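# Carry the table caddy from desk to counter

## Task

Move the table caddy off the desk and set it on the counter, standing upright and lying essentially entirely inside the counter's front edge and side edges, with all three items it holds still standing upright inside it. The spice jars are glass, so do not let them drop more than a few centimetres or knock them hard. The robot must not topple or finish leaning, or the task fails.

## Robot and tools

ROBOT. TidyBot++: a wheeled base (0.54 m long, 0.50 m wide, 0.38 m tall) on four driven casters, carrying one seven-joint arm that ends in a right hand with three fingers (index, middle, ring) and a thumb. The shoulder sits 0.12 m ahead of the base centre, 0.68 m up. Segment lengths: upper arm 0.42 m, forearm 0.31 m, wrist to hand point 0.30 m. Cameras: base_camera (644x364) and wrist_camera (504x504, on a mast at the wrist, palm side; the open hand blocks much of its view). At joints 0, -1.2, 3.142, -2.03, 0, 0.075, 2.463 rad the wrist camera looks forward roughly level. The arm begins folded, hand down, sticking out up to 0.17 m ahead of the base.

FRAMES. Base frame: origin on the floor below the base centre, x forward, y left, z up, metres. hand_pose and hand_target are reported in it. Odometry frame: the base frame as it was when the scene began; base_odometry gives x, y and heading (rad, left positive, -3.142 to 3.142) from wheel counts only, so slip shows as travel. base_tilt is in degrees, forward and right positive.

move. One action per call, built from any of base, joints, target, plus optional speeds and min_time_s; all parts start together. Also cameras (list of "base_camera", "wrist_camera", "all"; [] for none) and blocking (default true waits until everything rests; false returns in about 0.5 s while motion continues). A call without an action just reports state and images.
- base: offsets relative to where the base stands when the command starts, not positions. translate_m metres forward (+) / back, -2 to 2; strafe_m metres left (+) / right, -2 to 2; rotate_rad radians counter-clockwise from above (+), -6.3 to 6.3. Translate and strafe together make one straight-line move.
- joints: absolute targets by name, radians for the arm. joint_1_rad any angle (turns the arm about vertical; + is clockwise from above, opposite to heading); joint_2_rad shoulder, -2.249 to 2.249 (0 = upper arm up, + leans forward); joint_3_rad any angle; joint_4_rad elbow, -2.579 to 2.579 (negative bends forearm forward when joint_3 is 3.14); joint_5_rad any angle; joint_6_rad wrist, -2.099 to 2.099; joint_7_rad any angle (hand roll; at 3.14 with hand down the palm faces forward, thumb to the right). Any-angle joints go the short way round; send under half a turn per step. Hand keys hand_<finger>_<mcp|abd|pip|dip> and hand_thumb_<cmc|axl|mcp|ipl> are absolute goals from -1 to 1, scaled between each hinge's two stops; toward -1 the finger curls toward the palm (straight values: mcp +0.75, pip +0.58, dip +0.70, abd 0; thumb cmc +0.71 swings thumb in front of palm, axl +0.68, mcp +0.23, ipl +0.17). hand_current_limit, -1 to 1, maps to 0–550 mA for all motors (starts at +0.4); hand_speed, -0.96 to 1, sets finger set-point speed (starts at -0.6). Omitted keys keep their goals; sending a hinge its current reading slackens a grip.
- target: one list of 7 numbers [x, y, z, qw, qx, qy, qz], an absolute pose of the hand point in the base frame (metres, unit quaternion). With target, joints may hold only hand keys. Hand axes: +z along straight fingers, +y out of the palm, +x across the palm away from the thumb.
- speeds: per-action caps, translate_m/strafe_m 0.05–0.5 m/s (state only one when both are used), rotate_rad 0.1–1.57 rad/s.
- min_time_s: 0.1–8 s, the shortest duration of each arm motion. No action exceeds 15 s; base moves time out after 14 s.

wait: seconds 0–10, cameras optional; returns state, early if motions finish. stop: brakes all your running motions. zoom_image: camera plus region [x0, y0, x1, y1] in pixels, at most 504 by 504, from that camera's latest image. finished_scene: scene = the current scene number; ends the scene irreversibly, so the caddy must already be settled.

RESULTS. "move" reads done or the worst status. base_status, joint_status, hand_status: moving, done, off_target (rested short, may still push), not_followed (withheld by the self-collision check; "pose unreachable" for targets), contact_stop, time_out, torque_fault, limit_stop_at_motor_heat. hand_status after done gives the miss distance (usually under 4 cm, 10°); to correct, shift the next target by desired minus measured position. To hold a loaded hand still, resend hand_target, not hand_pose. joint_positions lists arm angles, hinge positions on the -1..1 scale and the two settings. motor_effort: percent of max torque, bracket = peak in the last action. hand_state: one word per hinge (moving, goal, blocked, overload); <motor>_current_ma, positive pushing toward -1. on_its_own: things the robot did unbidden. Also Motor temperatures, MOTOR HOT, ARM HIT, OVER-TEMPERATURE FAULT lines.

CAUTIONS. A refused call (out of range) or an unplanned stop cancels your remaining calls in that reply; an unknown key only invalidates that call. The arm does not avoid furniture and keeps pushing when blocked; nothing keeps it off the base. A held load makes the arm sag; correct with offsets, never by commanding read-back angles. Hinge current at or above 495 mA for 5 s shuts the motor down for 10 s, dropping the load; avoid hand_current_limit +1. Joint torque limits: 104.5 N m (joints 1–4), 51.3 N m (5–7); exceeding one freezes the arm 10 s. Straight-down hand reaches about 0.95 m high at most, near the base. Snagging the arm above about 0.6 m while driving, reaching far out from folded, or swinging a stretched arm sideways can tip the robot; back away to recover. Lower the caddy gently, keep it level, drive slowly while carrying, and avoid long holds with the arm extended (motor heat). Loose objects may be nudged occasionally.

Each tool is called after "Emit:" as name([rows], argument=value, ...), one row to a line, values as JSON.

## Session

Emit:
move(joints={"joint_1_rad": -0.35, "joint_2_rad": -1.2, "joint_3_rad": 3.142, "joint_4_rad": -2.03, "joint_5_rad": 0, "joint_6_rad": -0.2, "joint_7_rad": 2.463}, cameras=["all"])

Scene clock: 2.43 s.
Motor temperatures (°C): [35 36 36 36 44 45 47]
move: done
base_odometry: x=+0.000 y=+0.000 heading=+0.000
base_tilt: forward=+0.7 right=-0.3
base_status: not commanded
joint_positions: joint_1_rad=-0.337 joint_2_rad=-1.186 joint_3_rad=+3.171 joint_4_rad=-2.058 joint_5_rad=-0.048 joint_6_rad=-0.269 joint_7_rad=+2.505 hand_index_mcp=+0.759 hand_index_abd=+0.000 hand_index_pip=+0.577 hand_index_dip=+0.696 hand_middle_mcp=+0.759 hand_middle_abd=+0.000 hand_middle_pip=+0.577 hand_middle_dip=+0.696 hand_ring_mcp=+0.759 hand_ring_abd=+0.000 hand_ring_pip=+0.577 hand_ring_dip=+0.696 hand_thumb_cmc=+0.719 hand_thumb_axl=+0.677 hand_thumb_mcp=+0.226 hand_thumb_ipl=+0.168 hand_current_limit=+0.400 hand_speed=-0.600
joint_status: all done
hand_state: goal,goal,goal,goal,goal,goal,goal,goal,goal,goal,goal,goal,goal,goal,goal,goal
index_mcp_current_ma: 8
index_abd_current_ma: 0
index_pip_current_ma: 1
index_dip_current_ma: 0
middle_mcp_current_ma: 8
middle_abd_current_ma: 0
middle_pip_current_ma: 1
middle_dip_current_ma: 0
ring_mcp_current_ma: 7
ring_abd_current_ma: 0
ring_pip_current_ma: 1
ring_dip_current_ma: 0
thumb_cmc_current_ma: 7
thumb_axl_current_ma: -1
thumb_mcp_current_ma: 0
thumb_ipl_current_ma: 0
hand_goal_index_mcp: 0.754
hand_goal_index_abd: 0.000
hand_goal_index_pip: 0.576
hand_goal_index_dip: 0.696
hand_goal_middle_mcp: 0.754
hand_goal_middle_abd: 0.000
hand_goal_middle_pip: 0.576
hand_goal_middle_dip: 0.696
hand_goal_ring_mcp: 0.754
hand_goal_ring_abd: 0.000
hand_goal_ring_pip: 0.576
hand_goal_ring_dip: 0.696
hand_goal_thumb_cmc: 0.714
hand_goal_thumb_axl: 0.678
hand_goal_thumb_mcp: 0.226
hand_goal_thumb_ipl: 0.168
motor_effort: joint_1_rad=+1(2) joint_2_rad=+15(16) joint_3_rad=+1(2) joint_4_rad=+15(19) joint_5_rad=+0(2) joint_6_rad=+8(8) joint_7_rad=-1(2)
hand_pose: x=+0.2434 y=-0.0431 z=+1.2134 quat_wxyz=(-0.223, -0.447, -0.303, -0.812) (m; base frame)
hand_target: x=+0.2101 y=-0.0411 z=+1.2461 quat_wxyz=(-0.233, -0.401, -0.286, -0.839) (m; base frame)
hand_status: not commanded
pictures: base_camera, wrist_camera

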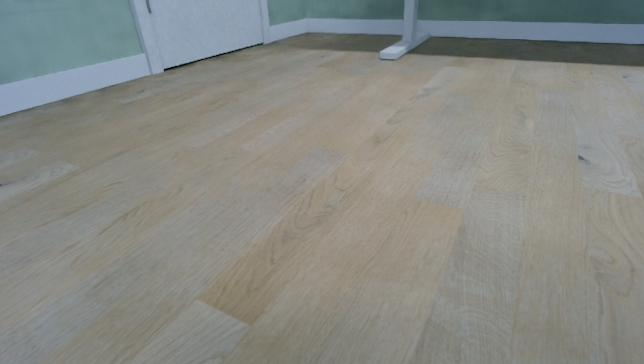

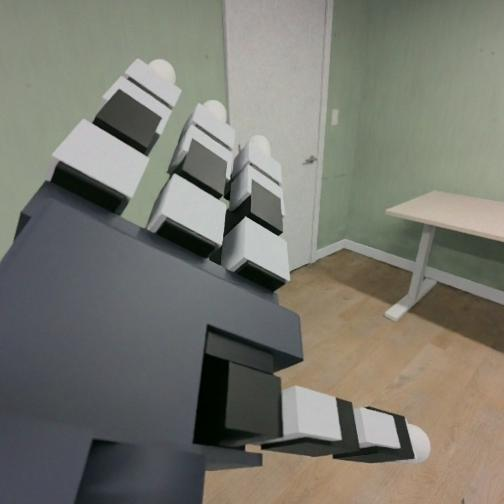

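Emit:
move(base={"rotate_rad": -0.5}, cameras=["all"])

Emit:
zoom_image(camera="wrist_camera", region=[250, 60, 504, 314])

Scene clock: 4.50 s.
move: done
base_odometry: x=+0.000 y=+0.000 heading=-0.500
base_tilt: forward=+0.7 right=-0.3
base_status: done
joint_positions: joint_1_rad=-0.341 joint_2_rad=-1.186 joint_3_rad=+3.169 joint_4_rad=-2.058 joint_5_rad=-0.048 joint_6_rad=-0.268 joint_7_rad=+2.503 hand_index_mcp=+0.760 hand_index_abd=+0.000 hand_index_pip=+0.577 hand_index_dip=+0.696 hand_middle_mcp=+0.760 hand_middle_abd=+0.000 hand_middle_pip=+0.577 hand_middle_dip=+0.696 hand_ring_mcp=+0.759 hand_ring_abd=+0.000 hand_ring_pip=+0.577 hand_ring_dip=+0.696 hand_thumb_cmc=+0.719 hand_thumb_axl=+0.677 hand_thumb_mcp=+0.226 hand_thumb_ipl=+0.168 hand_current_limit=+0.400 hand_speed=-0.600
joint_status: not commanded
hand_state: goal,goal,goal,goal,goal,goal,goal,goal,goal,goal,goal,goal,goal,goal,goal,goal
index_mcp_current_ma: 9
index_abd_current_ma: 0
index_pip_current_ma: 1
index_dip_current_ma: 0
middle_mcp_current_ma: 9
middle_abd_current_ma: 0
middle_pip_current_ma: 1
middle_dip_current_ma: 0
ring_mcp_current_ma: 8
ring_abd_current_ma: 0
ring_pip_current_ma: 1
ring_dip_current_ma: 0
thumb_cmc_current_ma: 7
thumb_axl_current_ma: -1
thumb_mcp_current_ma: 0
thumb_ipl_current_ma: 0
hand_goal_index_mcp: 0.754
hand_goal_index_abd: 0.000
hand_goal_index_pip: 0.576
hand_goal_index_dip: 0.696
hand_goal_middle_mcp: 0.754
hand_goal_middle_abd: 0.000
hand_goal_middle_pip: 0.576
hand_goal_middle_dip: 0.696
hand_goal_ring_mcp: 0.754
hand_goal_ring_abd: 0.000
hand_goal_ring_pip: 0.576
hand_goal_ring_dip: 0.696
hand_goal_thumb_cmc: 0.714
hand_goal_thumb_axl: 0.678
hand_goal_thumb_mcp: 0.226
hand_goal_thumb_ipl: 0.168
motor_effort: joint_1_rad=+1(1) joint_2_rad=+15(15) joint_3_rad=+1(2) joint_4_rad=+15(16) joint_5_rad=+0(1) joint_6_rad=+7(8) joint_7_rad=-1(1)
hand_pose: x=+0.2430 y=-0.0417 z=+1.2138 quat_wxyz=(-0.221, -0.446, -0.304, -0.813) (m; base frame)
hand_target: x=+0.2101 y=-0.0411 z=+1.2461 quat_wxyz=(-0.233, -0.401, -0.286, -0.839) (m; base frame)
hand_status: not commanded
pictures: base_camera, wrist_camera

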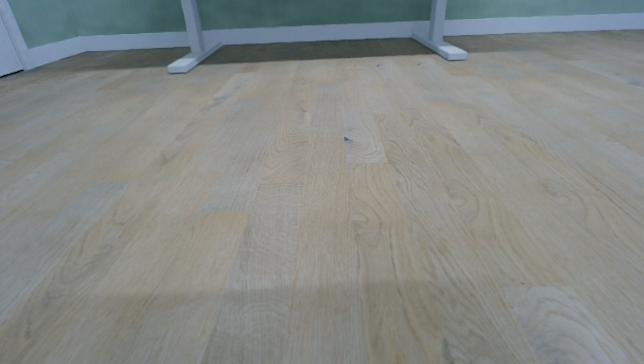

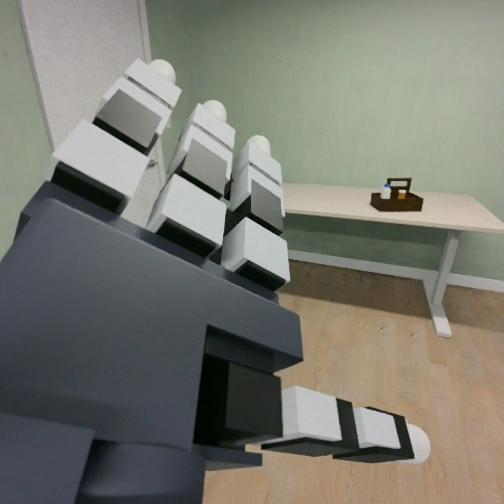

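Scaled by 1.984 from the camera's 504x504 image, which has a finer 720x720 frame.

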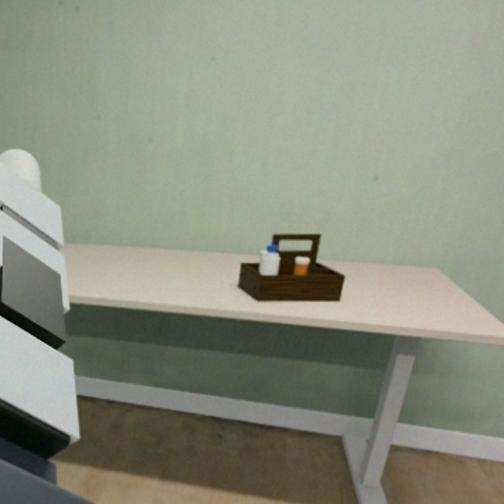

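Emit:
move(base={"rotate_rad": -1.15}, cameras=["all"])

Emit:
move(base={"rotate_rad": -1.15}, cameras=["all"])

Scene clock: 7.67 s.
move: done
base_odometry: x=+0.000 y=+0.000 heading=-1.649
base_tilt: forward=+0.7 right=-0.3
base_status: done
joint_positions: joint_1_rad=-0.342 joint_2_rad=-1.186 joint_3_rad=+3.169 joint_4_rad=-2.058 joint_5_rad=-0.048 joint_6_rad=-0.268 joint_7_rad=+2.503 hand_index_mcp=+0.760 hand_index_abd=+0.000 hand_index_pip=+0.577 hand_index_dip=+0.696 hand_middle_mcp=+0.760 hand_middle_abd=+0.000 hand_middle_pip=+0.577 hand_middle_dip=+0.696 hand_ring_mcp=+0.759 hand_ring_abd=+0.000 hand_ring_pip=+0.577 hand_ring_dip=+0.696 hand_thumb_cmc=+0.719 hand_thumb_axl=+0.677 hand_thumb_mcp=+0.226 hand_thumb_ipl=+0.168 hand_current_limit=+0.400 hand_speed=-0.600
joint_status: not commanded
hand_state: goal,goal,goal,goal,goal,goal,goal,goal,goal,goal,goal,goal,goal,goal,goal,goal
index_mcp_current_ma: 9
index_abd_current_ma: 0
index_pip_current_ma: 1
index_dip_current_ma: 0
middle_mcp_current_ma: 9
middle_abd_current_ma: 0
middle_pip_current_ma: 1
middle_dip_current_ma: 0
ring_mcp_current_ma: 8
ring_abd_current_ma: 0
ring_pip_current_ma: 1
ring_dip_current_ma: 0
thumb_cmc_current_ma: 7
thumb_axl_current_ma: -1
thumb_mcp_current_ma: 0
thumb_ipl_current_ma: 0
hand_goal_index_mcp: 0.754
hand_goal_index_abd: 0.000
hand_goal_index_pip: 0.576
hand_goal_index_dip: 0.696
hand_goal_middle_mcp: 0.754
hand_goal_middle_abd: 0.000
hand_goal_middle_pip: 0.576
hand_goal_middle_dip: 0.696
hand_goal_ring_mcp: 0.754
hand_goal_ring_abd: 0.000
hand_goal_ring_pip: 0.576
hand_goal_ring_dip: 0.696
hand_goal_thumb_cmc: 0.714
hand_goal_thumb_axl: 0.678
hand_goal_thumb_mcp: 0.226
hand_goal_thumb_ipl: 0.168
motor_effort: joint_1_rad=+1(2) joint_2_rad=+15(16) joint_3_rad=+1(2) joint_4_rad=+15(16) joint_5_rad=+0(1) joint_6_rad=+7(9) joint_7_rad=-1(1)
hand_pose: x=+0.2430 y=-0.0413 z=+1.2138 quat_wxyz=(-0.221, -0.445, -0.304, -0.813) (m; base frame)
hand_target: x=+0.2101 y=-0.0411 z=+1.2461 quat_wxyz=(-0.233, -0.401, -0.286, -0.839) (m; base frame)
hand_status: not commanded
pictures: base_camera, wrist_camera

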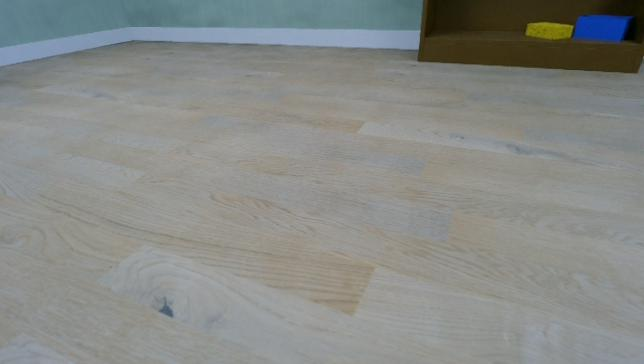

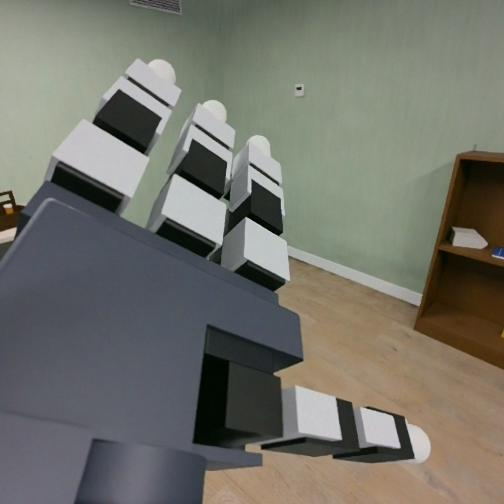

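Scene clock: 9.67 s.
move: done
base_odometry: x=+0.000 y=+0.000 heading=-2.799
base_tilt: forward=+0.7 right=-0.3
base_status: done
joint_positions: joint_1_rad=-0.343 joint_2_rad=-1.186 joint_3_rad=+3.168 joint_4_rad=-2.058 joint_5_rad=-0.048 joint_6_rad=-0.268 joint_7_rad=+2.503 hand_index_mcp=+0.760 hand_index_abd=+0.000 hand_index_pip=+0.577 hand_index_dip=+0.696 hand_middle_mcp=+0.760 hand_middle_abd=+0.000 hand_middle_pip=+0.577 hand_middle_dip=+0.696 hand_ring_mcp=+0.759 hand_ring_abd=+0.000 hand_ring_pip=+0.577 hand_ring_dip=+0.696 hand_thumb_cmc=+0.719 hand_thumb_axl=+0.677 hand_thumb_mcp=+0.226 hand_thumb_ipl=+0.168 hand_current_limit=+0.400 hand_speed=-0.600
joint_status: not commanded
hand_state: goal,goal,goal,goal,goal,goal,goal,goal,goal,goal,goal,goal,goal,goal,goal,goal
index_mcp_current_ma: 9
index_abd_current_ma: 0
index_pip_current_ma: 1
index_dip_current_ma: 0
middle_mcp_current_ma: 9
middle_abd_current_ma: 0
middle_pip_current_ma: 1
middle_dip_current_ma: 0
ring_mcp_current_ma: 8
ring_abd_current_ma: 0
ring_pip_current_ma: 1
ring_dip_current_ma: 0
thumb_cmc_current_ma: 7
thumb_axl_current_ma: -1
thumb_mcp_current_ma: 0
thumb_ipl_current_ma: 0
hand_goal_index_mcp: 0.754
hand_goal_index_abd: 0.000
hand_goal_index_pip: 0.576
hand_goal_index_dip: 0.696
hand_goal_middle_mcp: 0.754
hand_goal_middle_abd: 0.000
hand_goal_middle_pip: 0.576
hand_goal_middle_dip: 0.696
hand_goal_ring_mcp: 0.754
hand_goal_ring_abd: 0.000
hand_goal_ring_pip: 0.576
hand_goal_ring_dip: 0.696
hand_goal_thumb_cmc: 0.714
hand_goal_thumb_axl: 0.678
hand_goal_thumb_mcp: 0.226
hand_goal_thumb_ipl: 0.168
motor_effort: joint_1_rad=+1(2) joint_2_rad=+15(15) joint_3_rad=+1(1) joint_4_rad=+16(16) joint_5_rad=+0(0) joint_6_rad=+8(9) joint_7_rad=-1(1)
hand_pose: x=+0.2430 y=-0.0411 z=+1.2139 quat_wxyz=(-0.220, -0.445, -0.305, -0.813) (m; base frame)
hand_target: x=+0.2101 y=-0.0411 z=+1.2461 quat_wxyz=(-0.233, -0.401, -0.286, -0.839) (m; base frame)
hand_status: not commanded
pictures: base_camera, wrist_camera

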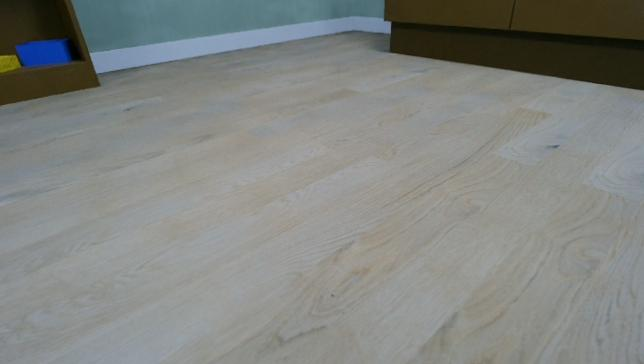

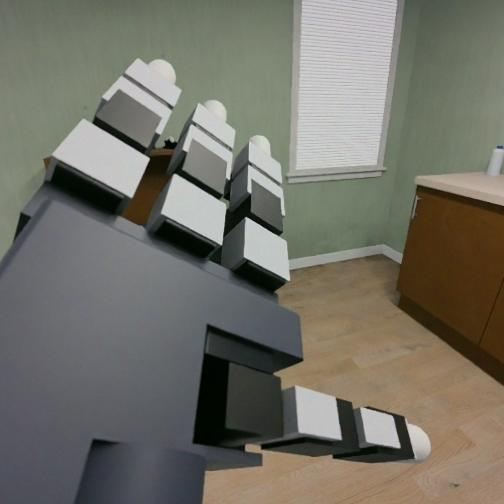

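Emit:
move(base={"rotate_rad": -0.65}, cameras=["all"])

Emit:
zoom_image(camera="wrist_camera", region=[250, 60, 504, 400])

Scene clock: 11.83 s.
move: done
base_odometry: x=+0.000 y=+0.000 heading=+2.835
base_tilt: forward=+0.7 right=-0.3
base_status: done
joint_positions: joint_1_rad=-0.344 joint_2_rad=-1.186 joint_3_rad=+3.168 joint_4_rad=-2.058 joint_5_rad=-0.048 joint_6_rad=-0.268 joint_7_rad=+2.503 hand_index_mcp=+0.760 hand_index_abd=+0.000 hand_index_pip=+0.577 hand_index_dip=+0.696 hand_middle_mcp=+0.760 hand_middle_abd=+0.000 hand_middle_pip=+0.577 hand_middle_dip=+0.696 hand_ring_mcp=+0.759 hand_ring_abd=+0.000 hand_ring_pip=+0.577 hand_ring_dip=+0.696 hand_thumb_cmc=+0.719 hand_thumb_axl=+0.677 hand_thumb_mcp=+0.226 hand_thumb_ipl=+0.168 hand_current_limit=+0.400 hand_speed=-0.600
joint_status: not commanded
hand_state: goal,goal,goal,goal,goal,goal,goal,goal,goal,goal,goal,goal,goal,goal,goal,goal
index_mcp_current_ma: 9
index_abd_current_ma: 0
index_pip_current_ma: 1
index_dip_current_ma: 0
middle_mcp_current_ma: 9
middle_abd_current_ma: 0
middle_pip_current_ma: 1
middle_dip_current_ma: 0
ring_mcp_current_ma: 8
ring_abd_current_ma: 0
ring_pip_current_ma: 1
ring_dip_current_ma: 0
thumb_cmc_current_ma: 7
thumb_axl_current_ma: -1
thumb_mcp_current_ma: 0
thumb_ipl_current_ma: 0
hand_goal_index_mcp: 0.754
hand_goal_index_abd: 0.000
hand_goal_index_pip: 0.576
hand_goal_index_dip: 0.696
hand_goal_middle_mcp: 0.754
hand_goal_middle_abd: 0.000
hand_goal_middle_pip: 0.576
hand_goal_middle_dip: 0.696
hand_goal_ring_mcp: 0.754
hand_goal_ring_abd: 0.000
hand_goal_ring_pip: 0.576
hand_goal_ring_dip: 0.696
hand_goal_thumb_cmc: 0.714
hand_goal_thumb_axl: 0.678
hand_goal_thumb_mcp: 0.226
hand_goal_thumb_ipl: 0.168
motor_effort: joint_1_rad=+1(2) joint_2_rad=+15(16) joint_3_rad=+1(2) joint_4_rad=+16(16) joint_5_rad=+0(1) joint_6_rad=+7(9) joint_7_rad=-1(1)
hand_pose: x=+0.2430 y=-0.0409 z=+1.2139 quat_wxyz=(-0.220, -0.445, -0.305, -0.813) (m; base frame)
hand_target: x=+0.2101 y=-0.0411 z=+1.2461 quat_wxyz=(-0.233, -0.401, -0.286, -0.839) (m; base frame)
hand_status: not commanded
pictures: base_camera, wrist_camera

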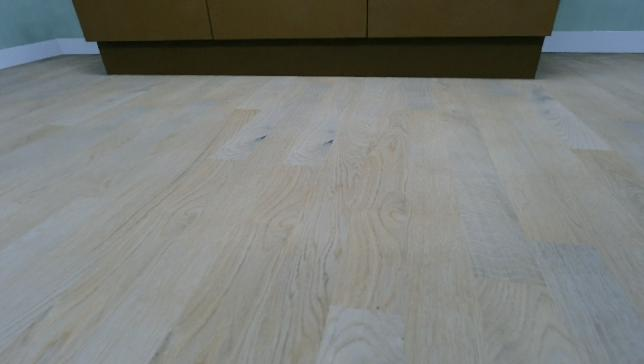

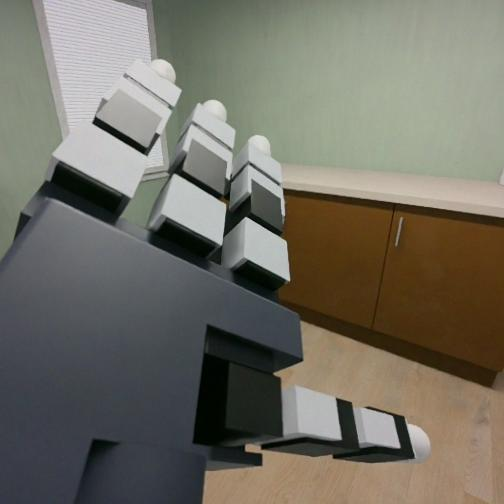

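Scaled by 1.482 from the camera's 504x504 image, which has a finer 720x720 frame.

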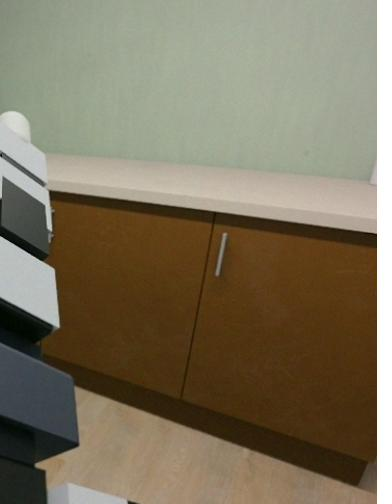

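Emit:
move(base={"translate_m": -1.07, "strafe_m": 0.78, "rotate_rad": 2.95}, joints={"joint_6_rad": -0.5}, cameras=["all"])

Emit:
zoom_image(camera="wrist_camera", region=[250, 60, 504, 314])

Scene clock: 26.27 s.
move: done
base_odometry: x=+0.785 y=-1.067 heading=-0.497
base_tilt: forward=+0.7 right=-0.3
base_status: done
joint_positions: joint_1_rad=-0.347 joint_2_rad=-1.186 joint_3_rad=+3.162 joint_4_rad=-2.052 joint_5_rad=-0.048 joint_6_rad=-0.487 joint_7_rad=+2.503 hand_index_mcp=+0.762 hand_index_abd=+0.001 hand_index_pip=+0.577 hand_index_dip=+0.696 hand_middle_mcp=+0.762 hand_middle_abd=+0.001 hand_middle_pip=+0.577 hand_middle_dip=+0.696 hand_ring_mcp=+0.762 hand_ring_abd=+0.001 hand_ring_pip=+0.577 hand_ring_dip=+0.696 hand_thumb_cmc=+0.720 hand_thumb_axl=+0.677 hand_thumb_mcp=+0.226 hand_thumb_ipl=+0.168 hand_current_limit=+0.400 hand_speed=-0.600
joint_status: all done
hand_state: goal,goal,goal,goal,goal,goal,goal,goal,goal,goal,goal,goal,goal,goal,goal,goal
index_mcp_current_ma: 15
index_abd_current_ma: 0
index_pip_current_ma: 1
index_dip_current_ma: 0
middle_mcp_current_ma: 15
middle_abd_current_ma: 0
middle_pip_current_ma: 1
middle_dip_current_ma: 0
ring_mcp_current_ma: 13
ring_abd_current_ma: 0
ring_pip_current_ma: 1
ring_dip_current_ma: 0
thumb_cmc_current_ma: 9
thumb_axl_current_ma: -1
thumb_mcp_current_ma: 0
thumb_ipl_current_ma: 0
hand_goal_index_mcp: 0.754
hand_goal_index_abd: 0.000
hand_goal_index_pip: 0.576
hand_goal_index_dip: 0.696
hand_goal_middle_mcp: 0.754
hand_goal_middle_abd: 0.000
hand_goal_middle_pip: 0.576
hand_goal_middle_dip: 0.696
hand_goal_ring_mcp: 0.754
hand_goal_ring_abd: 0.000
hand_goal_ring_pip: 0.576
hand_goal_ring_dip: 0.696
hand_goal_thumb_cmc: 0.714
hand_goal_thumb_axl: 0.678
hand_goal_thumb_mcp: 0.226
hand_goal_thumb_ipl: 0.168
motor_effort: joint_1_rad=+1(2) joint_2_rad=+15(15) joint_3_rad=+1(3) joint_4_rad=+15(18) joint_5_rad=+0(1) joint_6_rad=+8(11) joint_7_rad=-1(1)
hand_pose: x=+0.2693 y=-0.0234 z=+1.1589 quat_wxyz=(-0.200, -0.510, -0.362, -0.754) (m; base frame)
hand_target: x=+0.2559 y=-0.0244 z=+1.1687 quat_wxyz=(-0.211, -0.502, -0.359, -0.758) (m; base frame)
hand_status: not commanded
pictures: base_camera, wrist_camera

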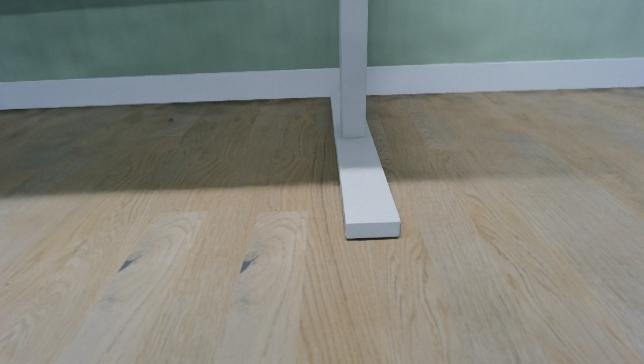

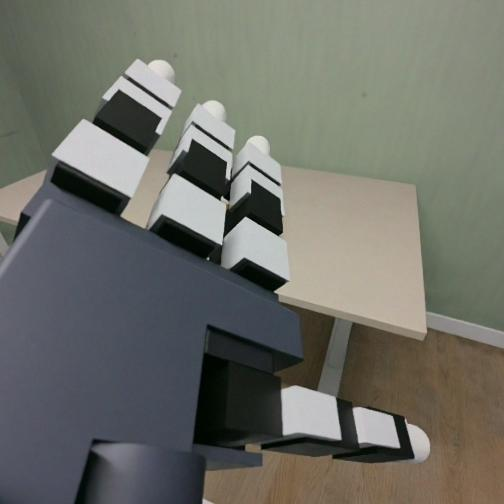

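Scaled by 1.984 from the camera's 504x504 image, which has a finer 720x720 frame.

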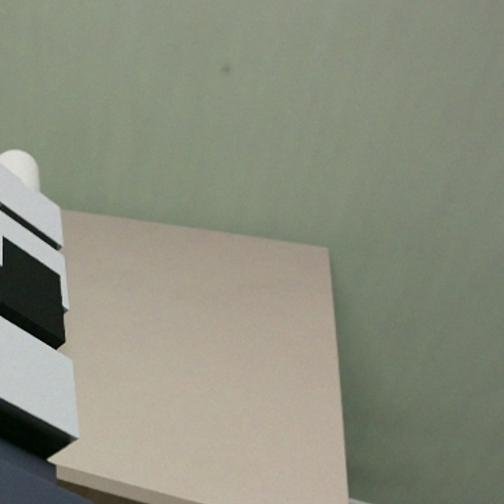

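Emit:
move(base={"strafe_m": 0.5}, cameras=["all"])

Emit:
zoom_image(camera="wrist_camera", region=[250, 60, 504, 314])

Scene clock: 33.87 s.
move: done
base_odometry: x=+1.024 y=-0.627 heading=-0.498
base_tilt: forward=+0.7 right=-0.3
base_status: done
joint_positions: joint_1_rad=-0.347 joint_2_rad=-1.186 joint_3_rad=+3.157 joint_4_rad=-2.052 joint_5_rad=-0.048 joint_6_rad=-0.487 joint_7_rad=+2.503 hand_index_mcp=+0.762 hand_index_abd=+0.001 hand_index_pip=+0.577 hand_index_dip=+0.696 hand_middle_mcp=+0.762 hand_middle_abd=+0.001 hand_middle_pip=+0.577 hand_middle_dip=+0.696 hand_ring_mcp=+0.762 hand_ring_abd=+0.001 hand_ring_pip=+0.577 hand_ring_dip=+0.696 hand_thumb_cmc=+0.720 hand_thumb_axl=+0.677 hand_thumb_mcp=+0.226 hand_thumb_ipl=+0.168 hand_current_limit=+0.400 hand_speed=-0.600
joint_status: not commanded
hand_state: goal,goal,goal,goal,goal,goal,goal,goal,goal,goal,goal,goal,goal,goal,goal,goal
index_mcp_current_ma: 15
index_abd_current_ma: 0
index_pip_current_ma: 1
index_dip_current_ma: 0
middle_mcp_current_ma: 15
middle_abd_current_ma: 0
middle_pip_current_ma: 1
middle_dip_current_ma: 0
ring_mcp_current_ma: 13
ring_abd_current_ma: 0
ring_pip_current_ma: 1
ring_dip_current_ma: 0
thumb_cmc_current_ma: 9
thumb_axl_current_ma: -1
thumb_mcp_current_ma: 0
thumb_ipl_current_ma: 0
hand_goal_index_mcp: 0.754
hand_goal_index_abd: 0.000
hand_goal_index_pip: 0.576
hand_goal_index_dip: 0.696
hand_goal_middle_mcp: 0.754
hand_goal_middle_abd: 0.000
hand_goal_middle_pip: 0.576
hand_goal_middle_dip: 0.696
hand_goal_ring_mcp: 0.754
hand_goal_ring_abd: 0.000
hand_goal_ring_pip: 0.576
hand_goal_ring_dip: 0.696
hand_goal_thumb_cmc: 0.714
hand_goal_thumb_axl: 0.678
hand_goal_thumb_mcp: 0.226
hand_goal_thumb_ipl: 0.168
motor_effort: joint_1_rad=+1(2) joint_2_rad=+15(17) joint_3_rad=+1(3) joint_4_rad=+15(16) joint_5_rad=+0(1) joint_6_rad=+8(9) joint_7_rad=-1(1)
hand_pose: x=+0.2683 y=-0.0211 z=+1.1592 quat_wxyz=(-0.201, -0.509, -0.364, -0.754) (m; base frame)
hand_target: x=+0.2559 y=-0.0244 z=+1.1687 quat_wxyz=(-0.211, -0.502, -0.359, -0.758) (m; base frame)
hand_status: not commanded
pictures: base_camera, wrist_camera

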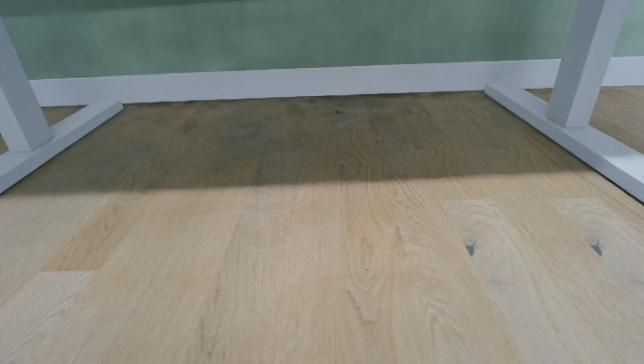

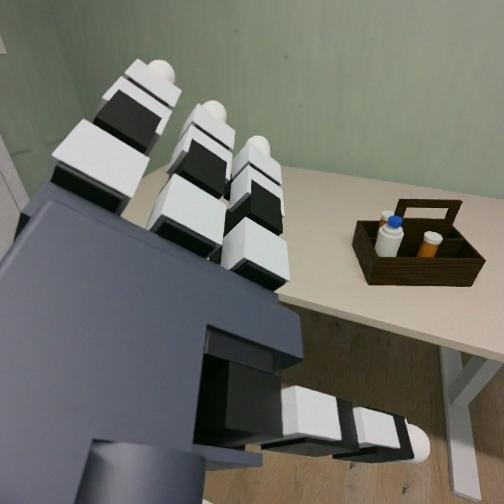

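Scaled by 1.984 from the camera's 504x504 image, which has a finer 720x720 frame.

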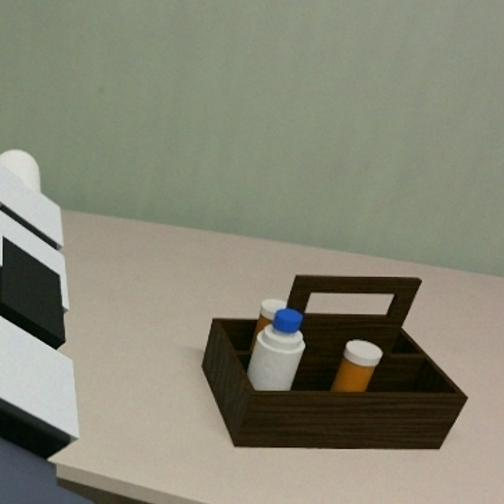

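Emit:
move(base={"translate_m": 0.118, "strafe_m": -0.526, "rotate_rad": 0.38}, joints={"joint_1_rad": -0.35, "joint_2_rad": 0.25, "joint_3_rad": 3.142, "joint_4_rad": -1.0, "joint_5_rad": 0, "joint_6_rad": -0.75, "joint_7_rad": 2.463, "hand_index_mcp": 0.0, "hand_middle_mcp": 0.0, "hand_index_pip": -0.2, "hand_middle_pip": -0.2, "hand_index_dip": -0.07, "hand_middle_dip": -0.07}, cameras=["all"])

Emit:
zoom_image(camera="wrist_camera", region=[200, 60, 504, 364])

Scene clock: 59.30 s.
move: done
base_odometry: x=+0.876 y=-1.146 heading=-0.117
base_tilt: forward=+0.7 right=-0.3
base_status: done
joint_positions: joint_1_rad=-0.347 joint_2_rad=+0.229 joint_3_rad=+3.156 joint_4_rad=-1.037 joint_5_rad=-0.048 joint_6_rad=-0.685 joint_7_rad=+2.503 hand_index_mcp=+0.006 hand_index_abd=+0.001 hand_index_pip=-0.198 hand_index_dip=-0.068 hand_middle_mcp=+0.006 hand_middle_abd=+0.001 hand_middle_pip=-0.198 hand_middle_dip=-0.068 hand_ring_mcp=+0.762 hand_ring_abd=+0.001 hand_ring_pip=+0.577 hand_ring_dip=+0.696 hand_thumb_cmc=+0.720 hand_thumb_axl=+0.677 hand_thumb_mcp=+0.226 hand_thumb_ipl=+0.168 hand_current_limit=+0.400 hand_speed=-0.600
joint_status: all done
hand_state: goal,goal,goal,goal,goal,goal,goal,goal,goal,goal,goal,goal,goal,goal,goal,goal
index_mcp_current_ma: 10
index_abd_current_ma: 0
index_pip_current_ma: 1
index_dip_current_ma: 3
middle_mcp_current_ma: 9
middle_abd_current_ma: 0
middle_pip_current_ma: 2
middle_dip_current_ma: 2
ring_mcp_current_ma: 13
ring_abd_current_ma: 0
ring_pip_current_ma: 1
ring_dip_current_ma: 0
thumb_cmc_current_ma: 9
thumb_axl_current_ma: -1
thumb_mcp_current_ma: 0
thumb_ipl_current_ma: 0
hand_goal_index_mcp: 0.000
hand_goal_index_abd: 0.000
hand_goal_index_pip: -0.200
hand_goal_index_dip: -0.070
hand_goal_middle_mcp: 0.000
hand_goal_middle_abd: 0.000
hand_goal_middle_pip: -0.200
hand_goal_middle_dip: -0.070
hand_goal_ring_mcp: 0.754
hand_goal_ring_abd: 0.000
hand_goal_ring_pip: 0.576
hand_goal_ring_dip: 0.696
hand_goal_thumb_cmc: 0.714
hand_goal_thumb_axl: 0.678
hand_goal_thumb_mcp: 0.226
hand_goal_thumb_ipl: 0.168
motor_effort: joint_1_rad=+1(3) joint_2_rad=-25(27) joint_3_rad=+0(4) joint_4_rad=+18(19) joint_5_rad=+0(1) joint_6_rad=+8(9) joint_7_rad=+0(2)
hand_pose: x=+0.7967 y=+0.1722 z=+1.1220 quat_wxyz=(-0.145, -0.671, -0.485, -0.542) (m; base frame)
hand_target: x=+0.7988 y=+0.1737 z=+1.1104 quat_wxyz=(-0.145, -0.684, -0.490, -0.521) (m; base frame)
hand_status: not commanded
pictures: base_camera, wrist_camera

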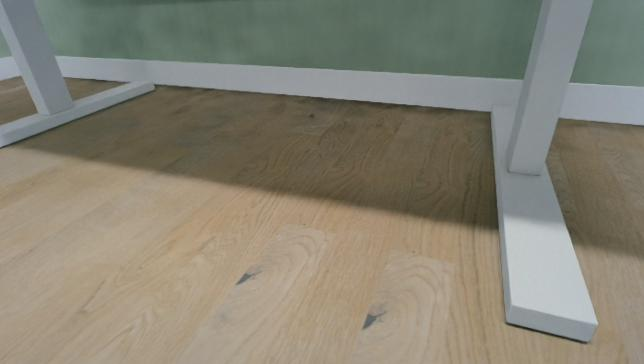

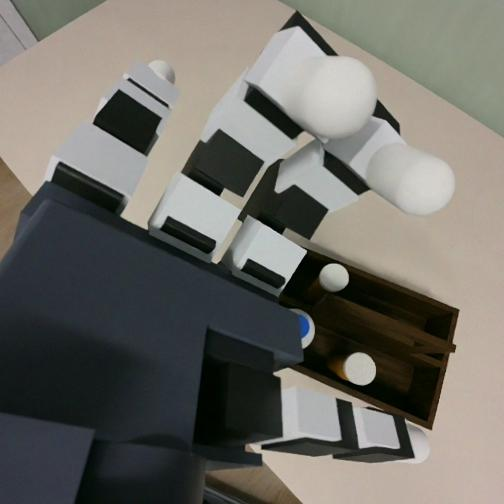

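Scaled by 1.658 from the camera's 504x504 image, which has a finer 720x720 frame.

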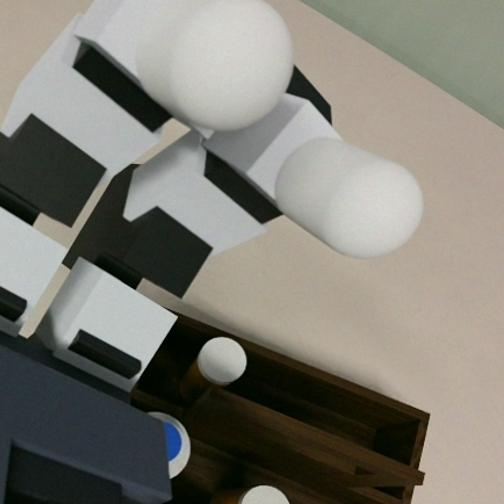

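Emit:
zoom_image(camera="wrist_camera", region=[280, 230, 480, 430])

Scaled by 2.520 from the camera's 504x504 image, which has a finer 720x720 frame.

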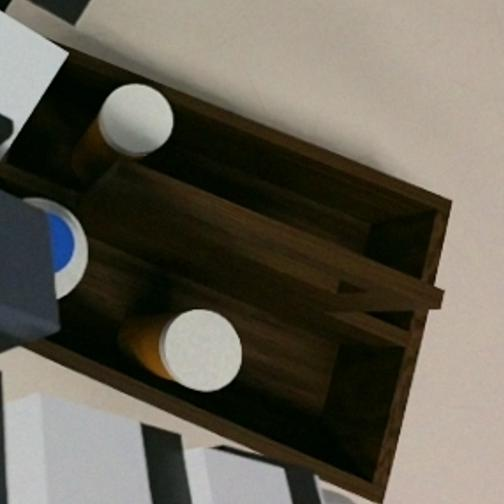

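Emit:
move(base={"translate_m": 0.15, "strafe_m": 0.03}, speeds={"translate_m": 0.15}, joints={"joint_1_rad": 0.0, "joint_2_rad": 0.11, "joint_3_rad": 3.142, "joint_4_rad": -0.9, "joint_5_rad": 0, "joint_6_rad": -0.87, "joint_7_rad": 0}, cameras=["all"])

Emit:
zoom_image(camera="wrist_camera", region=[100, 60, 504, 464])

Scene clock: 91.13 s.
move: done
base_odometry: x=+1.029 y=-1.134 heading=-0.118
base_tilt: forward=+0.7 right=-0.3
base_status: done
joint_positions: joint_1_rad=-0.008 joint_2_rad=+0.119 joint_3_rad=+3.156 joint_4_rad=-0.934 joint_5_rad=-0.048 joint_6_rad=-0.806 joint_7_rad=+0.040 hand_index_mcp=+0.001 hand_index_abd=+0.001 hand_index_pip=-0.198 hand_index_dip=-0.068 hand_middle_mcp=+0.000 hand_middle_abd=+0.001 hand_middle_pip=-0.198 hand_middle_dip=-0.068 hand_ring_mcp=+0.747 hand_ring_abd=+0.001 hand_ring_pip=+0.576 hand_ring_dip=+0.696 hand_thumb_cmc=+0.707 hand_thumb_axl=+0.677 hand_thumb_mcp=+0.226 hand_thumb_ipl=+0.168 hand_current_limit=+0.400 hand_speed=-0.600
joint_status: all done
hand_state: goal,goal,goal,goal,goal,goal,goal,goal,goal,goal,goal,goal,goal,goal,goal,goal
index_mcp_current_ma: 0
index_abd_current_ma: 0
index_pip_current_ma: 1
index_dip_current_ma: 3
middle_mcp_current_ma: 0
middle_abd_current_ma: 0
middle_pip_current_ma: 2
middle_dip_current_ma: 2
ring_mcp_current_ma: -12
ring_abd_current_ma: 1
ring_pip_current_ma: 0
ring_dip_current_ma: 0
thumb_cmc_current_ma: -10
thumb_axl_current_ma: -1
thumb_mcp_current_ma: 0
thumb_ipl_current_ma: 0
hand_goal_index_mcp: 0.000
hand_goal_index_abd: 0.000
hand_goal_index_pip: -0.200
hand_goal_index_dip: -0.070
hand_goal_middle_mcp: 0.000
hand_goal_middle_abd: 0.000
hand_goal_middle_pip: -0.200
hand_goal_middle_dip: -0.070
hand_goal_ring_mcp: 0.754
hand_goal_ring_abd: 0.000
hand_goal_ring_pip: 0.576
hand_goal_ring_dip: 0.696
hand_goal_thumb_cmc: 0.714
hand_goal_thumb_axl: 0.678
hand_goal_thumb_mcp: 0.226
hand_goal_thumb_ipl: 0.168
motor_effort: joint_1_rad=+1(3) joint_2_rad=-20(26) joint_3_rad=+1(2) joint_4_rad=+17(19) joint_5_rad=+0(2) joint_6_rad=+7(9) joint_7_rad=-1(1)
hand_pose: x=+0.7066 y=+0.0310 z=+1.0881 quat_wxyz=(+0.430, -0.575, +0.558, -0.417) (m; base frame)
hand_target: x=+0.6927 y=+0.0239 z=+1.0945 quat_wxyz=(+0.417, -0.571, +0.571, -0.417) (m; base frame)
hand_status: not commanded
pictures: base_camera, wrist_camera

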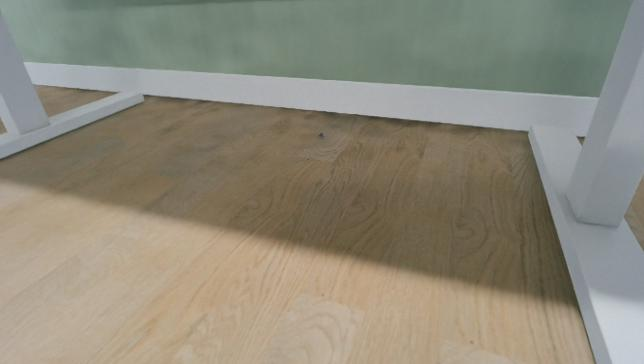

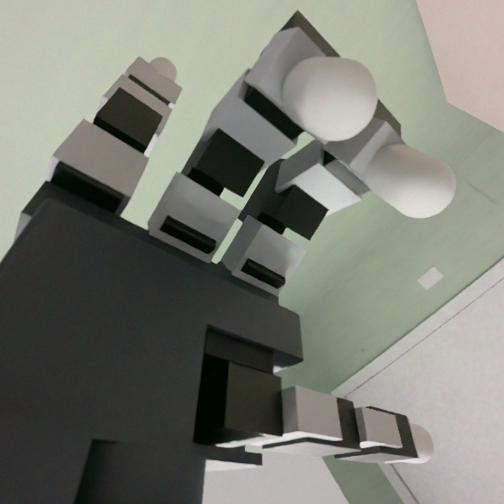

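Scaled by 1.248 from the camera's 504x504 image, which has a finer 720x720 frame.

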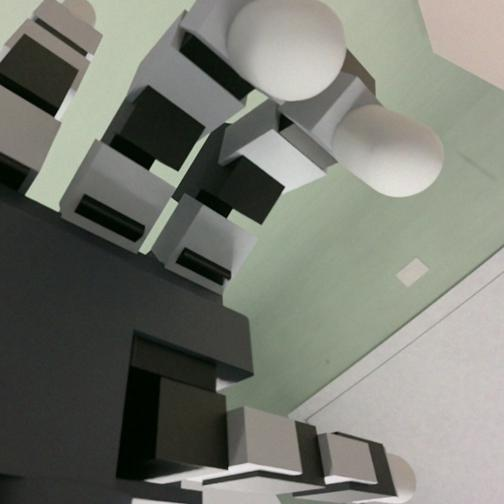

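Emit:
move(base={"strafe_m": -0.017}, speeds={"strafe_m": 0.1}, joints={"joint_1_rad": 0.03, "joint_2_rad": 0.075, "joint_4_rad": -1.35, "joint_6_rad": -0.4}, cameras=["wrist_camera"])

Scene clock: 95.67 s.
move: done
base_odometry: x=+1.027 y=-1.151 heading=-0.117
base_tilt: forward=+0.7 right=-0.3
base_status: done
joint_positions: joint_1_rad=+0.017 joint_2_rad=+0.088 joint_3_rad=+3.155 joint_4_rad=-1.334 joint_5_rad=-0.048 joint_6_rad=-0.470 joint_7_rad=+0.040 hand_index_mcp=+0.000 hand_index_abd=+0.001 hand_index_pip=-0.198 hand_index_dip=-0.068 hand_middle_mcp=+0.000 hand_middle_abd=+0.001 hand_middle_pip=-0.198 hand_middle_dip=-0.068 hand_ring_mcp=+0.747 hand_ring_abd=+0.001 hand_ring_pip=+0.576 hand_ring_dip=+0.696 hand_thumb_cmc=+0.707 hand_thumb_axl=+0.677 hand_thumb_mcp=+0.226 hand_thumb_ipl=+0.168 hand_current_limit=+0.400 hand_speed=-0.600
joint_status: all done
hand_state: goal,goal,goal,goal,goal,goal,goal,goal,goal,goal,goal,goal,goal,goal,goal,goal
index_mcp_current_ma: 0
index_abd_current_ma: 0
index_pip_current_ma: 1
index_dip_current_ma: 3
middle_mcp_current_ma: 0
middle_abd_current_ma: 0
middle_pip_current_ma: 2
middle_dip_current_ma: 2
ring_mcp_current_ma: -12
ring_abd_current_ma: 1
ring_pip_current_ma: 0
ring_dip_current_ma: 0
thumb_cmc_current_ma: -10
thumb_axl_current_ma: -1
thumb_mcp_current_ma: 0
thumb_ipl_current_ma: 0
hand_goal_index_mcp: 0.000
hand_goal_index_abd: 0.000
hand_goal_index_pip: -0.200
hand_goal_index_dip: -0.070
hand_goal_middle_mcp: 0.000
hand_goal_middle_abd: 0.000
hand_goal_middle_pip: -0.200
hand_goal_middle_dip: -0.070
hand_goal_ring_mcp: 0.754
hand_goal_ring_abd: 0.000
hand_goal_ring_pip: 0.576
hand_goal_ring_dip: 0.696
hand_goal_thumb_cmc: 0.714
hand_goal_thumb_axl: 0.678
hand_goal_thumb_mcp: 0.226
hand_goal_thumb_ipl: 0.168
motor_effort: joint_1_rad=+1(3) joint_2_rad=-21(23) joint_3_rad=+1(2) joint_4_rad=+18(20) joint_5_rad=+0(1) joint_6_rad=+7(9) joint_7_rad=-1(1)
hand_pose: x=+0.7266 y=+0.0126 z=+0.9720 quat_wxyz=(+0.414, -0.569, +0.578, -0.414) (m; base frame)
hand_target: x=+0.7324 y=+0.0054 z=+0.9890 quat_wxyz=(+0.426, -0.551, +0.568, -0.439) (m; base frame)
hand_status: not commanded
pictures: wrist_camera

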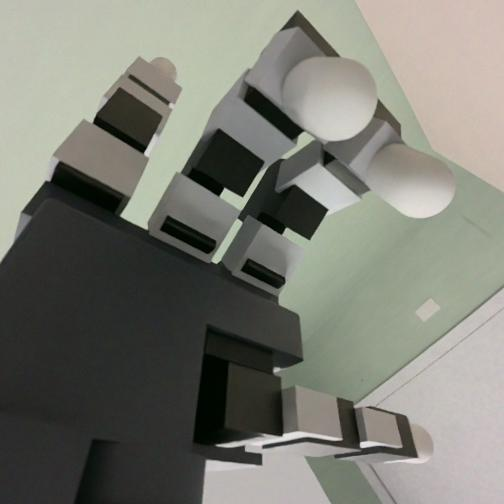

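Emit:
move(base={"strafe_m": -0.004}, joints={"joint_2_rad": 0.072, "joint_4_rad": -1.581, "joint_6_rad": -0.181}, min_time_s=1.0, cameras=["wrist_camera"])

Scene clock: 98.90 s.
move: done
base_odometry: x=+1.027 y=-1.155 heading=-0.117
base_tilt: forward=+0.7 right=-0.3
base_status: done
joint_positions: joint_1_rad=+0.021 joint_2_rad=+0.082 joint_3_rad=+3.155 joint_4_rad=-1.566 joint_5_rad=-0.048 joint_6_rad=-0.251 joint_7_rad=+0.040 hand_index_mcp=+0.000 hand_index_abd=+0.001 hand_index_pip=-0.198 hand_index_dip=-0.068 hand_middle_mcp=+0.000 hand_middle_abd=+0.001 hand_middle_pip=-0.198 hand_middle_dip=-0.068 hand_ring_mcp=+0.747 hand_ring_abd=+0.001 hand_ring_pip=+0.576 hand_ring_dip=+0.696 hand_thumb_cmc=+0.707 hand_thumb_axl=+0.677 hand_thumb_mcp=+0.226 hand_thumb_ipl=+0.168 hand_current_limit=+0.400 hand_speed=-0.600
joint_status: all done
hand_state: goal,goal,goal,goal,goal,goal,goal,goal,goal,goal,goal,goal,goal,goal,goal,goal
index_mcp_current_ma: 0
index_abd_current_ma: 0
index_pip_current_ma: 1
index_dip_current_ma: 3
middle_mcp_current_ma: 0
middle_abd_current_ma: 0
middle_pip_current_ma: 2
middle_dip_current_ma: 2
ring_mcp_current_ma: -12
ring_abd_current_ma: 1
ring_pip_current_ma: 0
ring_dip_current_ma: 0
thumb_cmc_current_ma: -11
thumb_axl_current_ma: -1
thumb_mcp_current_ma: 0
thumb_ipl_current_ma: 0
hand_goal_index_mcp: 0.000
hand_goal_index_abd: 0.000
hand_goal_index_pip: -0.200
hand_goal_index_dip: -0.070
hand_goal_middle_mcp: 0.000
hand_goal_middle_abd: 0.000
hand_goal_middle_pip: -0.200
hand_goal_middle_dip: -0.070
hand_goal_ring_mcp: 0.754
hand_goal_ring_abd: 0.000
hand_goal_ring_pip: 0.576
hand_goal_ring_dip: 0.696
hand_goal_thumb_cmc: 0.714
hand_goal_thumb_axl: 0.678
hand_goal_thumb_mcp: 0.226
hand_goal_thumb_ipl: 0.168
motor_effort: joint_1_rad=+1(3) joint_2_rad=-21(22) joint_3_rad=+1(2) joint_4_rad=+18(19) joint_5_rad=-1(1) joint_6_rad=+7(9) joint_7_rad=-1(1)
hand_pose: x=+0.7256 y=+0.0074 z=+0.8992 quat_wxyz=(+0.409, -0.566, +0.584, -0.414) (m; base frame)
hand_target: x=+0.7320 y=+0.0054 z=+0.9152 quat_wxyz=(+0.423, -0.553, +0.570, -0.437) (m; base frame)
hand_status: not commanded
pictures: wrist_camera

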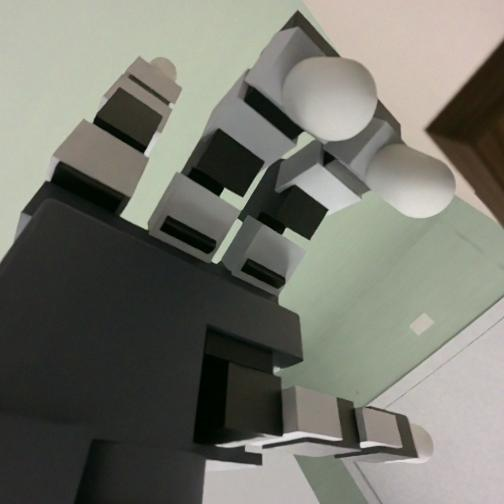

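Emit:
move(joints={"joint_1_rad": 0.03, "joint_2_rad": 0.079, "joint_3_rad": 3.142, "joint_4_rad": -1.648, "joint_5_rad": 0.0, "joint_6_rad": -0.107, "joint_7_rad": 0.0}, min_time_s=1.5, cameras=["wrist_camera"])

Scene clock: 106.80 s.
move: done
base_odometry: x=+1.027 y=-1.155 heading=-0.117
base_tilt: forward=+0.7 right=-0.3
base_status: not commanded
joint_positions: joint_1_rad=+0.021 joint_2_rad=+0.082 joint_3_rad=+3.155 joint_4_rad=-1.630 joint_5_rad=-0.048 joint_6_rad=-0.176 joint_7_rad=+0.040 hand_index_mcp=+0.000 hand_index_abd=+0.001 hand_index_pip=-0.198 hand_index_dip=-0.068 hand_middle_mcp=+0.000 hand_middle_abd=+0.001 hand_middle_pip=-0.198 hand_middle_dip=-0.068 hand_ring_mcp=+0.747 hand_ring_abd=+0.001 hand_ring_pip=+0.576 hand_ring_dip=+0.696 hand_thumb_cmc=+0.707 hand_thumb_axl=+0.677 hand_thumb_mcp=+0.226 hand_thumb_ipl=+0.168 hand_current_limit=+0.400 hand_speed=-0.600
joint_status: all done
hand_state: goal,goal,goal,goal,goal,goal,goal,goal,goal,goal,goal,goal,goal,goal,goal,goal
index_mcp_current_ma: 0
index_abd_current_ma: 0
index_pip_current_ma: 1
index_dip_current_ma: 3
middle_mcp_current_ma: 0
middle_abd_current_ma: 0
middle_pip_current_ma: 2
middle_dip_current_ma: 2
ring_mcp_current_ma: -12
ring_abd_current_ma: 1
ring_pip_current_ma: 0
ring_dip_current_ma: 0
thumb_cmc_current_ma: -11
thumb_axl_current_ma: -1
thumb_mcp_current_ma: 0
thumb_ipl_current_ma: 0
hand_goal_index_mcp: 0.000
hand_goal_index_abd: 0.000
hand_goal_index_pip: -0.200
hand_goal_index_dip: -0.070
hand_goal_middle_mcp: 0.000
hand_goal_middle_abd: 0.000
hand_goal_middle_pip: -0.200
hand_goal_middle_dip: -0.070
hand_goal_ring_mcp: 0.754
hand_goal_ring_abd: 0.000
hand_goal_ring_pip: 0.576
hand_goal_ring_dip: 0.696
hand_goal_thumb_cmc: 0.714
hand_goal_thumb_axl: 0.678
hand_goal_thumb_mcp: 0.226
hand_goal_thumb_ipl: 0.168
motor_effort: joint_1_rad=+1(2) joint_2_rad=-20(22) joint_3_rad=+1(1) joint_4_rad=+18(19) joint_5_rad=+0(1) joint_6_rad=+7(9) joint_7_rad=+0(3)
hand_pose: x=+0.7253 y=+0.0064 z=+0.8821 quat_wxyz=(+0.411, -0.563, +0.583, -0.418) (m; base frame)
hand_target: x=+0.7321 y=+0.0054 z=+0.8918 quat_wxyz=(+0.423, -0.553, +0.570, -0.437) (m; base frame)
hand_status: not commanded
pictures: wrist_camera

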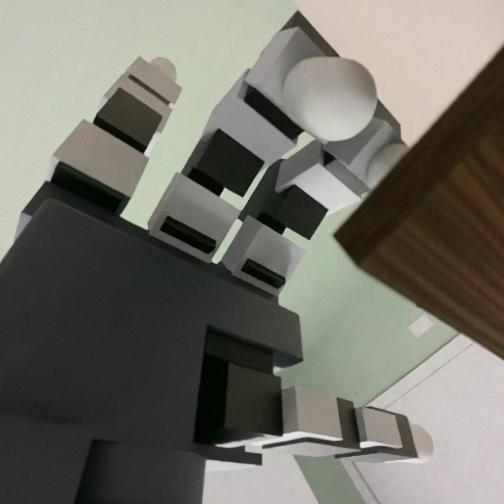

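Emit:
zoom_image(camera="wrist_camera", region=[254, 0, 504, 380])

Scaled by 1.326 from the camera's 504x504 image, which has a finer 720x720 frame.

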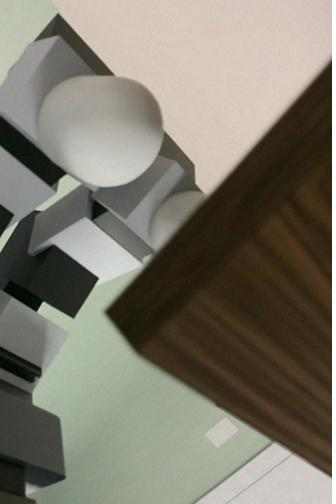

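Emit:
move(base={"translate_m": -0.03}, speeds={"translate_m": 0.05}, cameras=["wrist_camera"])

Scene clock: 120.47 s.
move: done
base_odometry: x=+0.997 y=-1.151 heading=-0.117
base_tilt: forward=+0.7 right=-0.3
base_status: done
joint_positions: joint_1_rad=+0.021 joint_2_rad=+0.080 joint_3_rad=+3.155 joint_4_rad=-1.631 joint_5_rad=-0.048 joint_6_rad=-0.174 joint_7_rad=+0.040 hand_index_mcp=+0.000 hand_index_abd=+0.001 hand_index_pip=-0.198 hand_index_dip=-0.068 hand_middle_mcp=+0.000 hand_middle_abd=+0.001 hand_middle_pip=-0.198 hand_middle_dip=-0.068 hand_ring_mcp=+0.746 hand_ring_abd=+0.001 hand_ring_pip=+0.576 hand_ring_dip=+0.696 hand_thumb_cmc=+0.707 hand_thumb_axl=+0.677 hand_thumb_mcp=+0.226 hand_thumb_ipl=+0.168 hand_current_limit=+0.400 hand_speed=-0.600
joint_status: not commanded
hand_state: goal,goal,goal,goal,goal,goal,goal,goal,goal,goal,goal,goal,goal,goal,goal,goal
index_mcp_current_ma: 0
index_abd_current_ma: 0
index_pip_current_ma: 1
index_dip_current_ma: 3
middle_mcp_current_ma: 0
middle_abd_current_ma: 0
middle_pip_current_ma: 2
middle_dip_current_ma: 2
ring_mcp_current_ma: -13
ring_abd_current_ma: 1
ring_pip_current_ma: 0
ring_dip_current_ma: 0
thumb_cmc_current_ma: -11
thumb_axl_current_ma: -1
thumb_mcp_current_ma: 0
thumb_ipl_current_ma: 0
hand_goal_index_mcp: 0.000
hand_goal_index_abd: 0.000
hand_goal_index_pip: -0.200
hand_goal_index_dip: -0.070
hand_goal_middle_mcp: 0.000
hand_goal_middle_abd: 0.000
hand_goal_middle_pip: -0.200
hand_goal_middle_dip: -0.070
hand_goal_ring_mcp: 0.754
hand_goal_ring_abd: 0.000
hand_goal_ring_pip: 0.576
hand_goal_ring_dip: 0.696
hand_goal_thumb_cmc: 0.714
hand_goal_thumb_axl: 0.678
hand_goal_thumb_mcp: 0.226
hand_goal_thumb_ipl: 0.168
motor_effort: joint_1_rad=+1(1) joint_2_rad=-21(24) joint_3_rad=+1(1) joint_4_rad=+18(19) joint_5_rad=+0(1) joint_6_rad=+8(8) joint_7_rad=-1(1)
hand_pose: x=+0.7250 y=+0.0064 z=+0.8833 quat_wxyz=(+0.412, -0.562, +0.582, -0.419) (m; base frame)
hand_target: x=+0.7321 y=+0.0054 z=+0.8918 quat_wxyz=(+0.423, -0.553, +0.570, -0.437) (m; base frame)
hand_status: not commanded
pictures: wrist_camera

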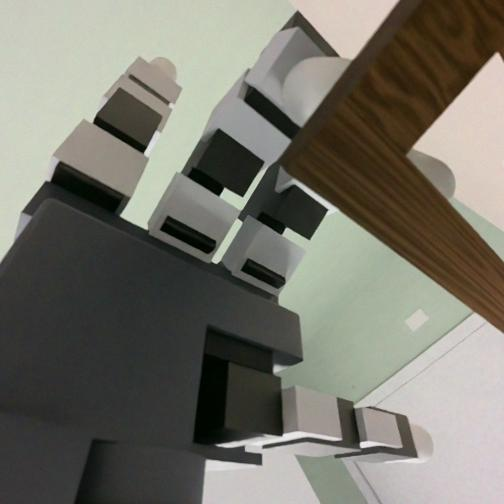

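Emit:
move(base={"strafe_m": 0.028}, speeds={"strafe_m": 0.05}, joints={"joint_1_rad": 0.03, "joint_2_rad": 0.079, "joint_4_rad": -1.655, "joint_6_rad": -0.10}, cameras=["wrist_camera"])

Scene clock: 125.17 s.
move: done
base_odometry: x=+1.000 y=-1.123 heading=-0.117
base_tilt: forward=+0.7 right=-0.3
base_status: done
joint_positions: joint_1_rad=+0.024 joint_2_rad=+0.080 joint_3_rad=+3.155 joint_4_rad=-1.638 joint_5_rad=-0.048 joint_6_rad=-0.166 joint_7_rad=+0.040 hand_index_mcp=+0.000 hand_index_abd=+0.001 hand_index_pip=-0.198 hand_index_dip=-0.068 hand_middle_mcp=+0.000 hand_middle_abd=+0.001 hand_middle_pip=-0.198 hand_middle_dip=-0.068 hand_ring_mcp=+0.746 hand_ring_abd=+0.001 hand_ring_pip=+0.576 hand_ring_dip=+0.696 hand_thumb_cmc=+0.707 hand_thumb_axl=+0.677 hand_thumb_mcp=+0.226 hand_thumb_ipl=+0.168 hand_current_limit=+0.400 hand_speed=-0.600
joint_status: all done
hand_state: goal,goal,goal,goal,goal,goal,goal,goal,goal,goal,goal,goal,goal,goal,goal,goal
index_mcp_current_ma: 0
index_abd_current_ma: 0
index_pip_current_ma: 1
index_dip_current_ma: 3
middle_mcp_current_ma: 0
middle_abd_current_ma: 0
middle_pip_current_ma: 2
middle_dip_current_ma: 2
ring_mcp_current_ma: -13
ring_abd_current_ma: 1
ring_pip_current_ma: 0
ring_dip_current_ma: 0
thumb_cmc_current_ma: -11
thumb_axl_current_ma: -1
thumb_mcp_current_ma: 0
thumb_ipl_current_ma: 0
hand_goal_index_mcp: 0.000
hand_goal_index_abd: 0.000
hand_goal_index_pip: -0.200
hand_goal_index_dip: -0.070
hand_goal_middle_mcp: 0.000
hand_goal_middle_abd: 0.000
hand_goal_middle_pip: -0.200
hand_goal_middle_dip: -0.070
hand_goal_ring_mcp: 0.754
hand_goal_ring_abd: 0.000
hand_goal_ring_pip: 0.576
hand_goal_ring_dip: 0.696
hand_goal_thumb_cmc: 0.714
hand_goal_thumb_axl: 0.678
hand_goal_thumb_mcp: 0.226
hand_goal_thumb_ipl: 0.168
motor_effort: joint_1_rad=+1(2) joint_2_rad=-20(21) joint_3_rad=+1(2) joint_4_rad=+18(19) joint_5_rad=+0(1) joint_6_rad=+7(9) joint_7_rad=-1(1)
hand_pose: x=+0.7249 y=+0.0044 z=+0.8813 quat_wxyz=(+0.411, -0.561, +0.583, -0.420) (m; base frame)
hand_target: x=+0.7318 y=+0.0054 z=+0.8897 quat_wxyz=(+0.423, -0.553, +0.570, -0.437) (m; base frame)
hand_status: not commanded
pictures: wrist_camera

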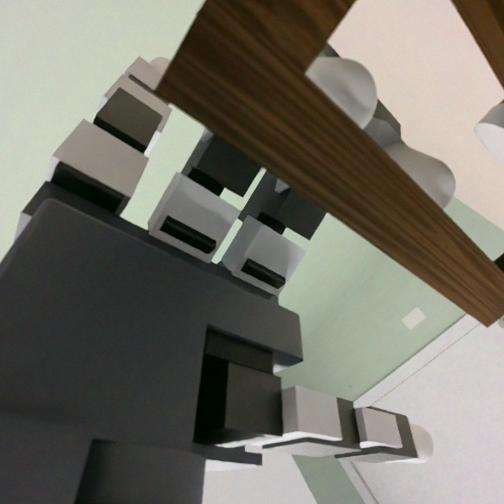

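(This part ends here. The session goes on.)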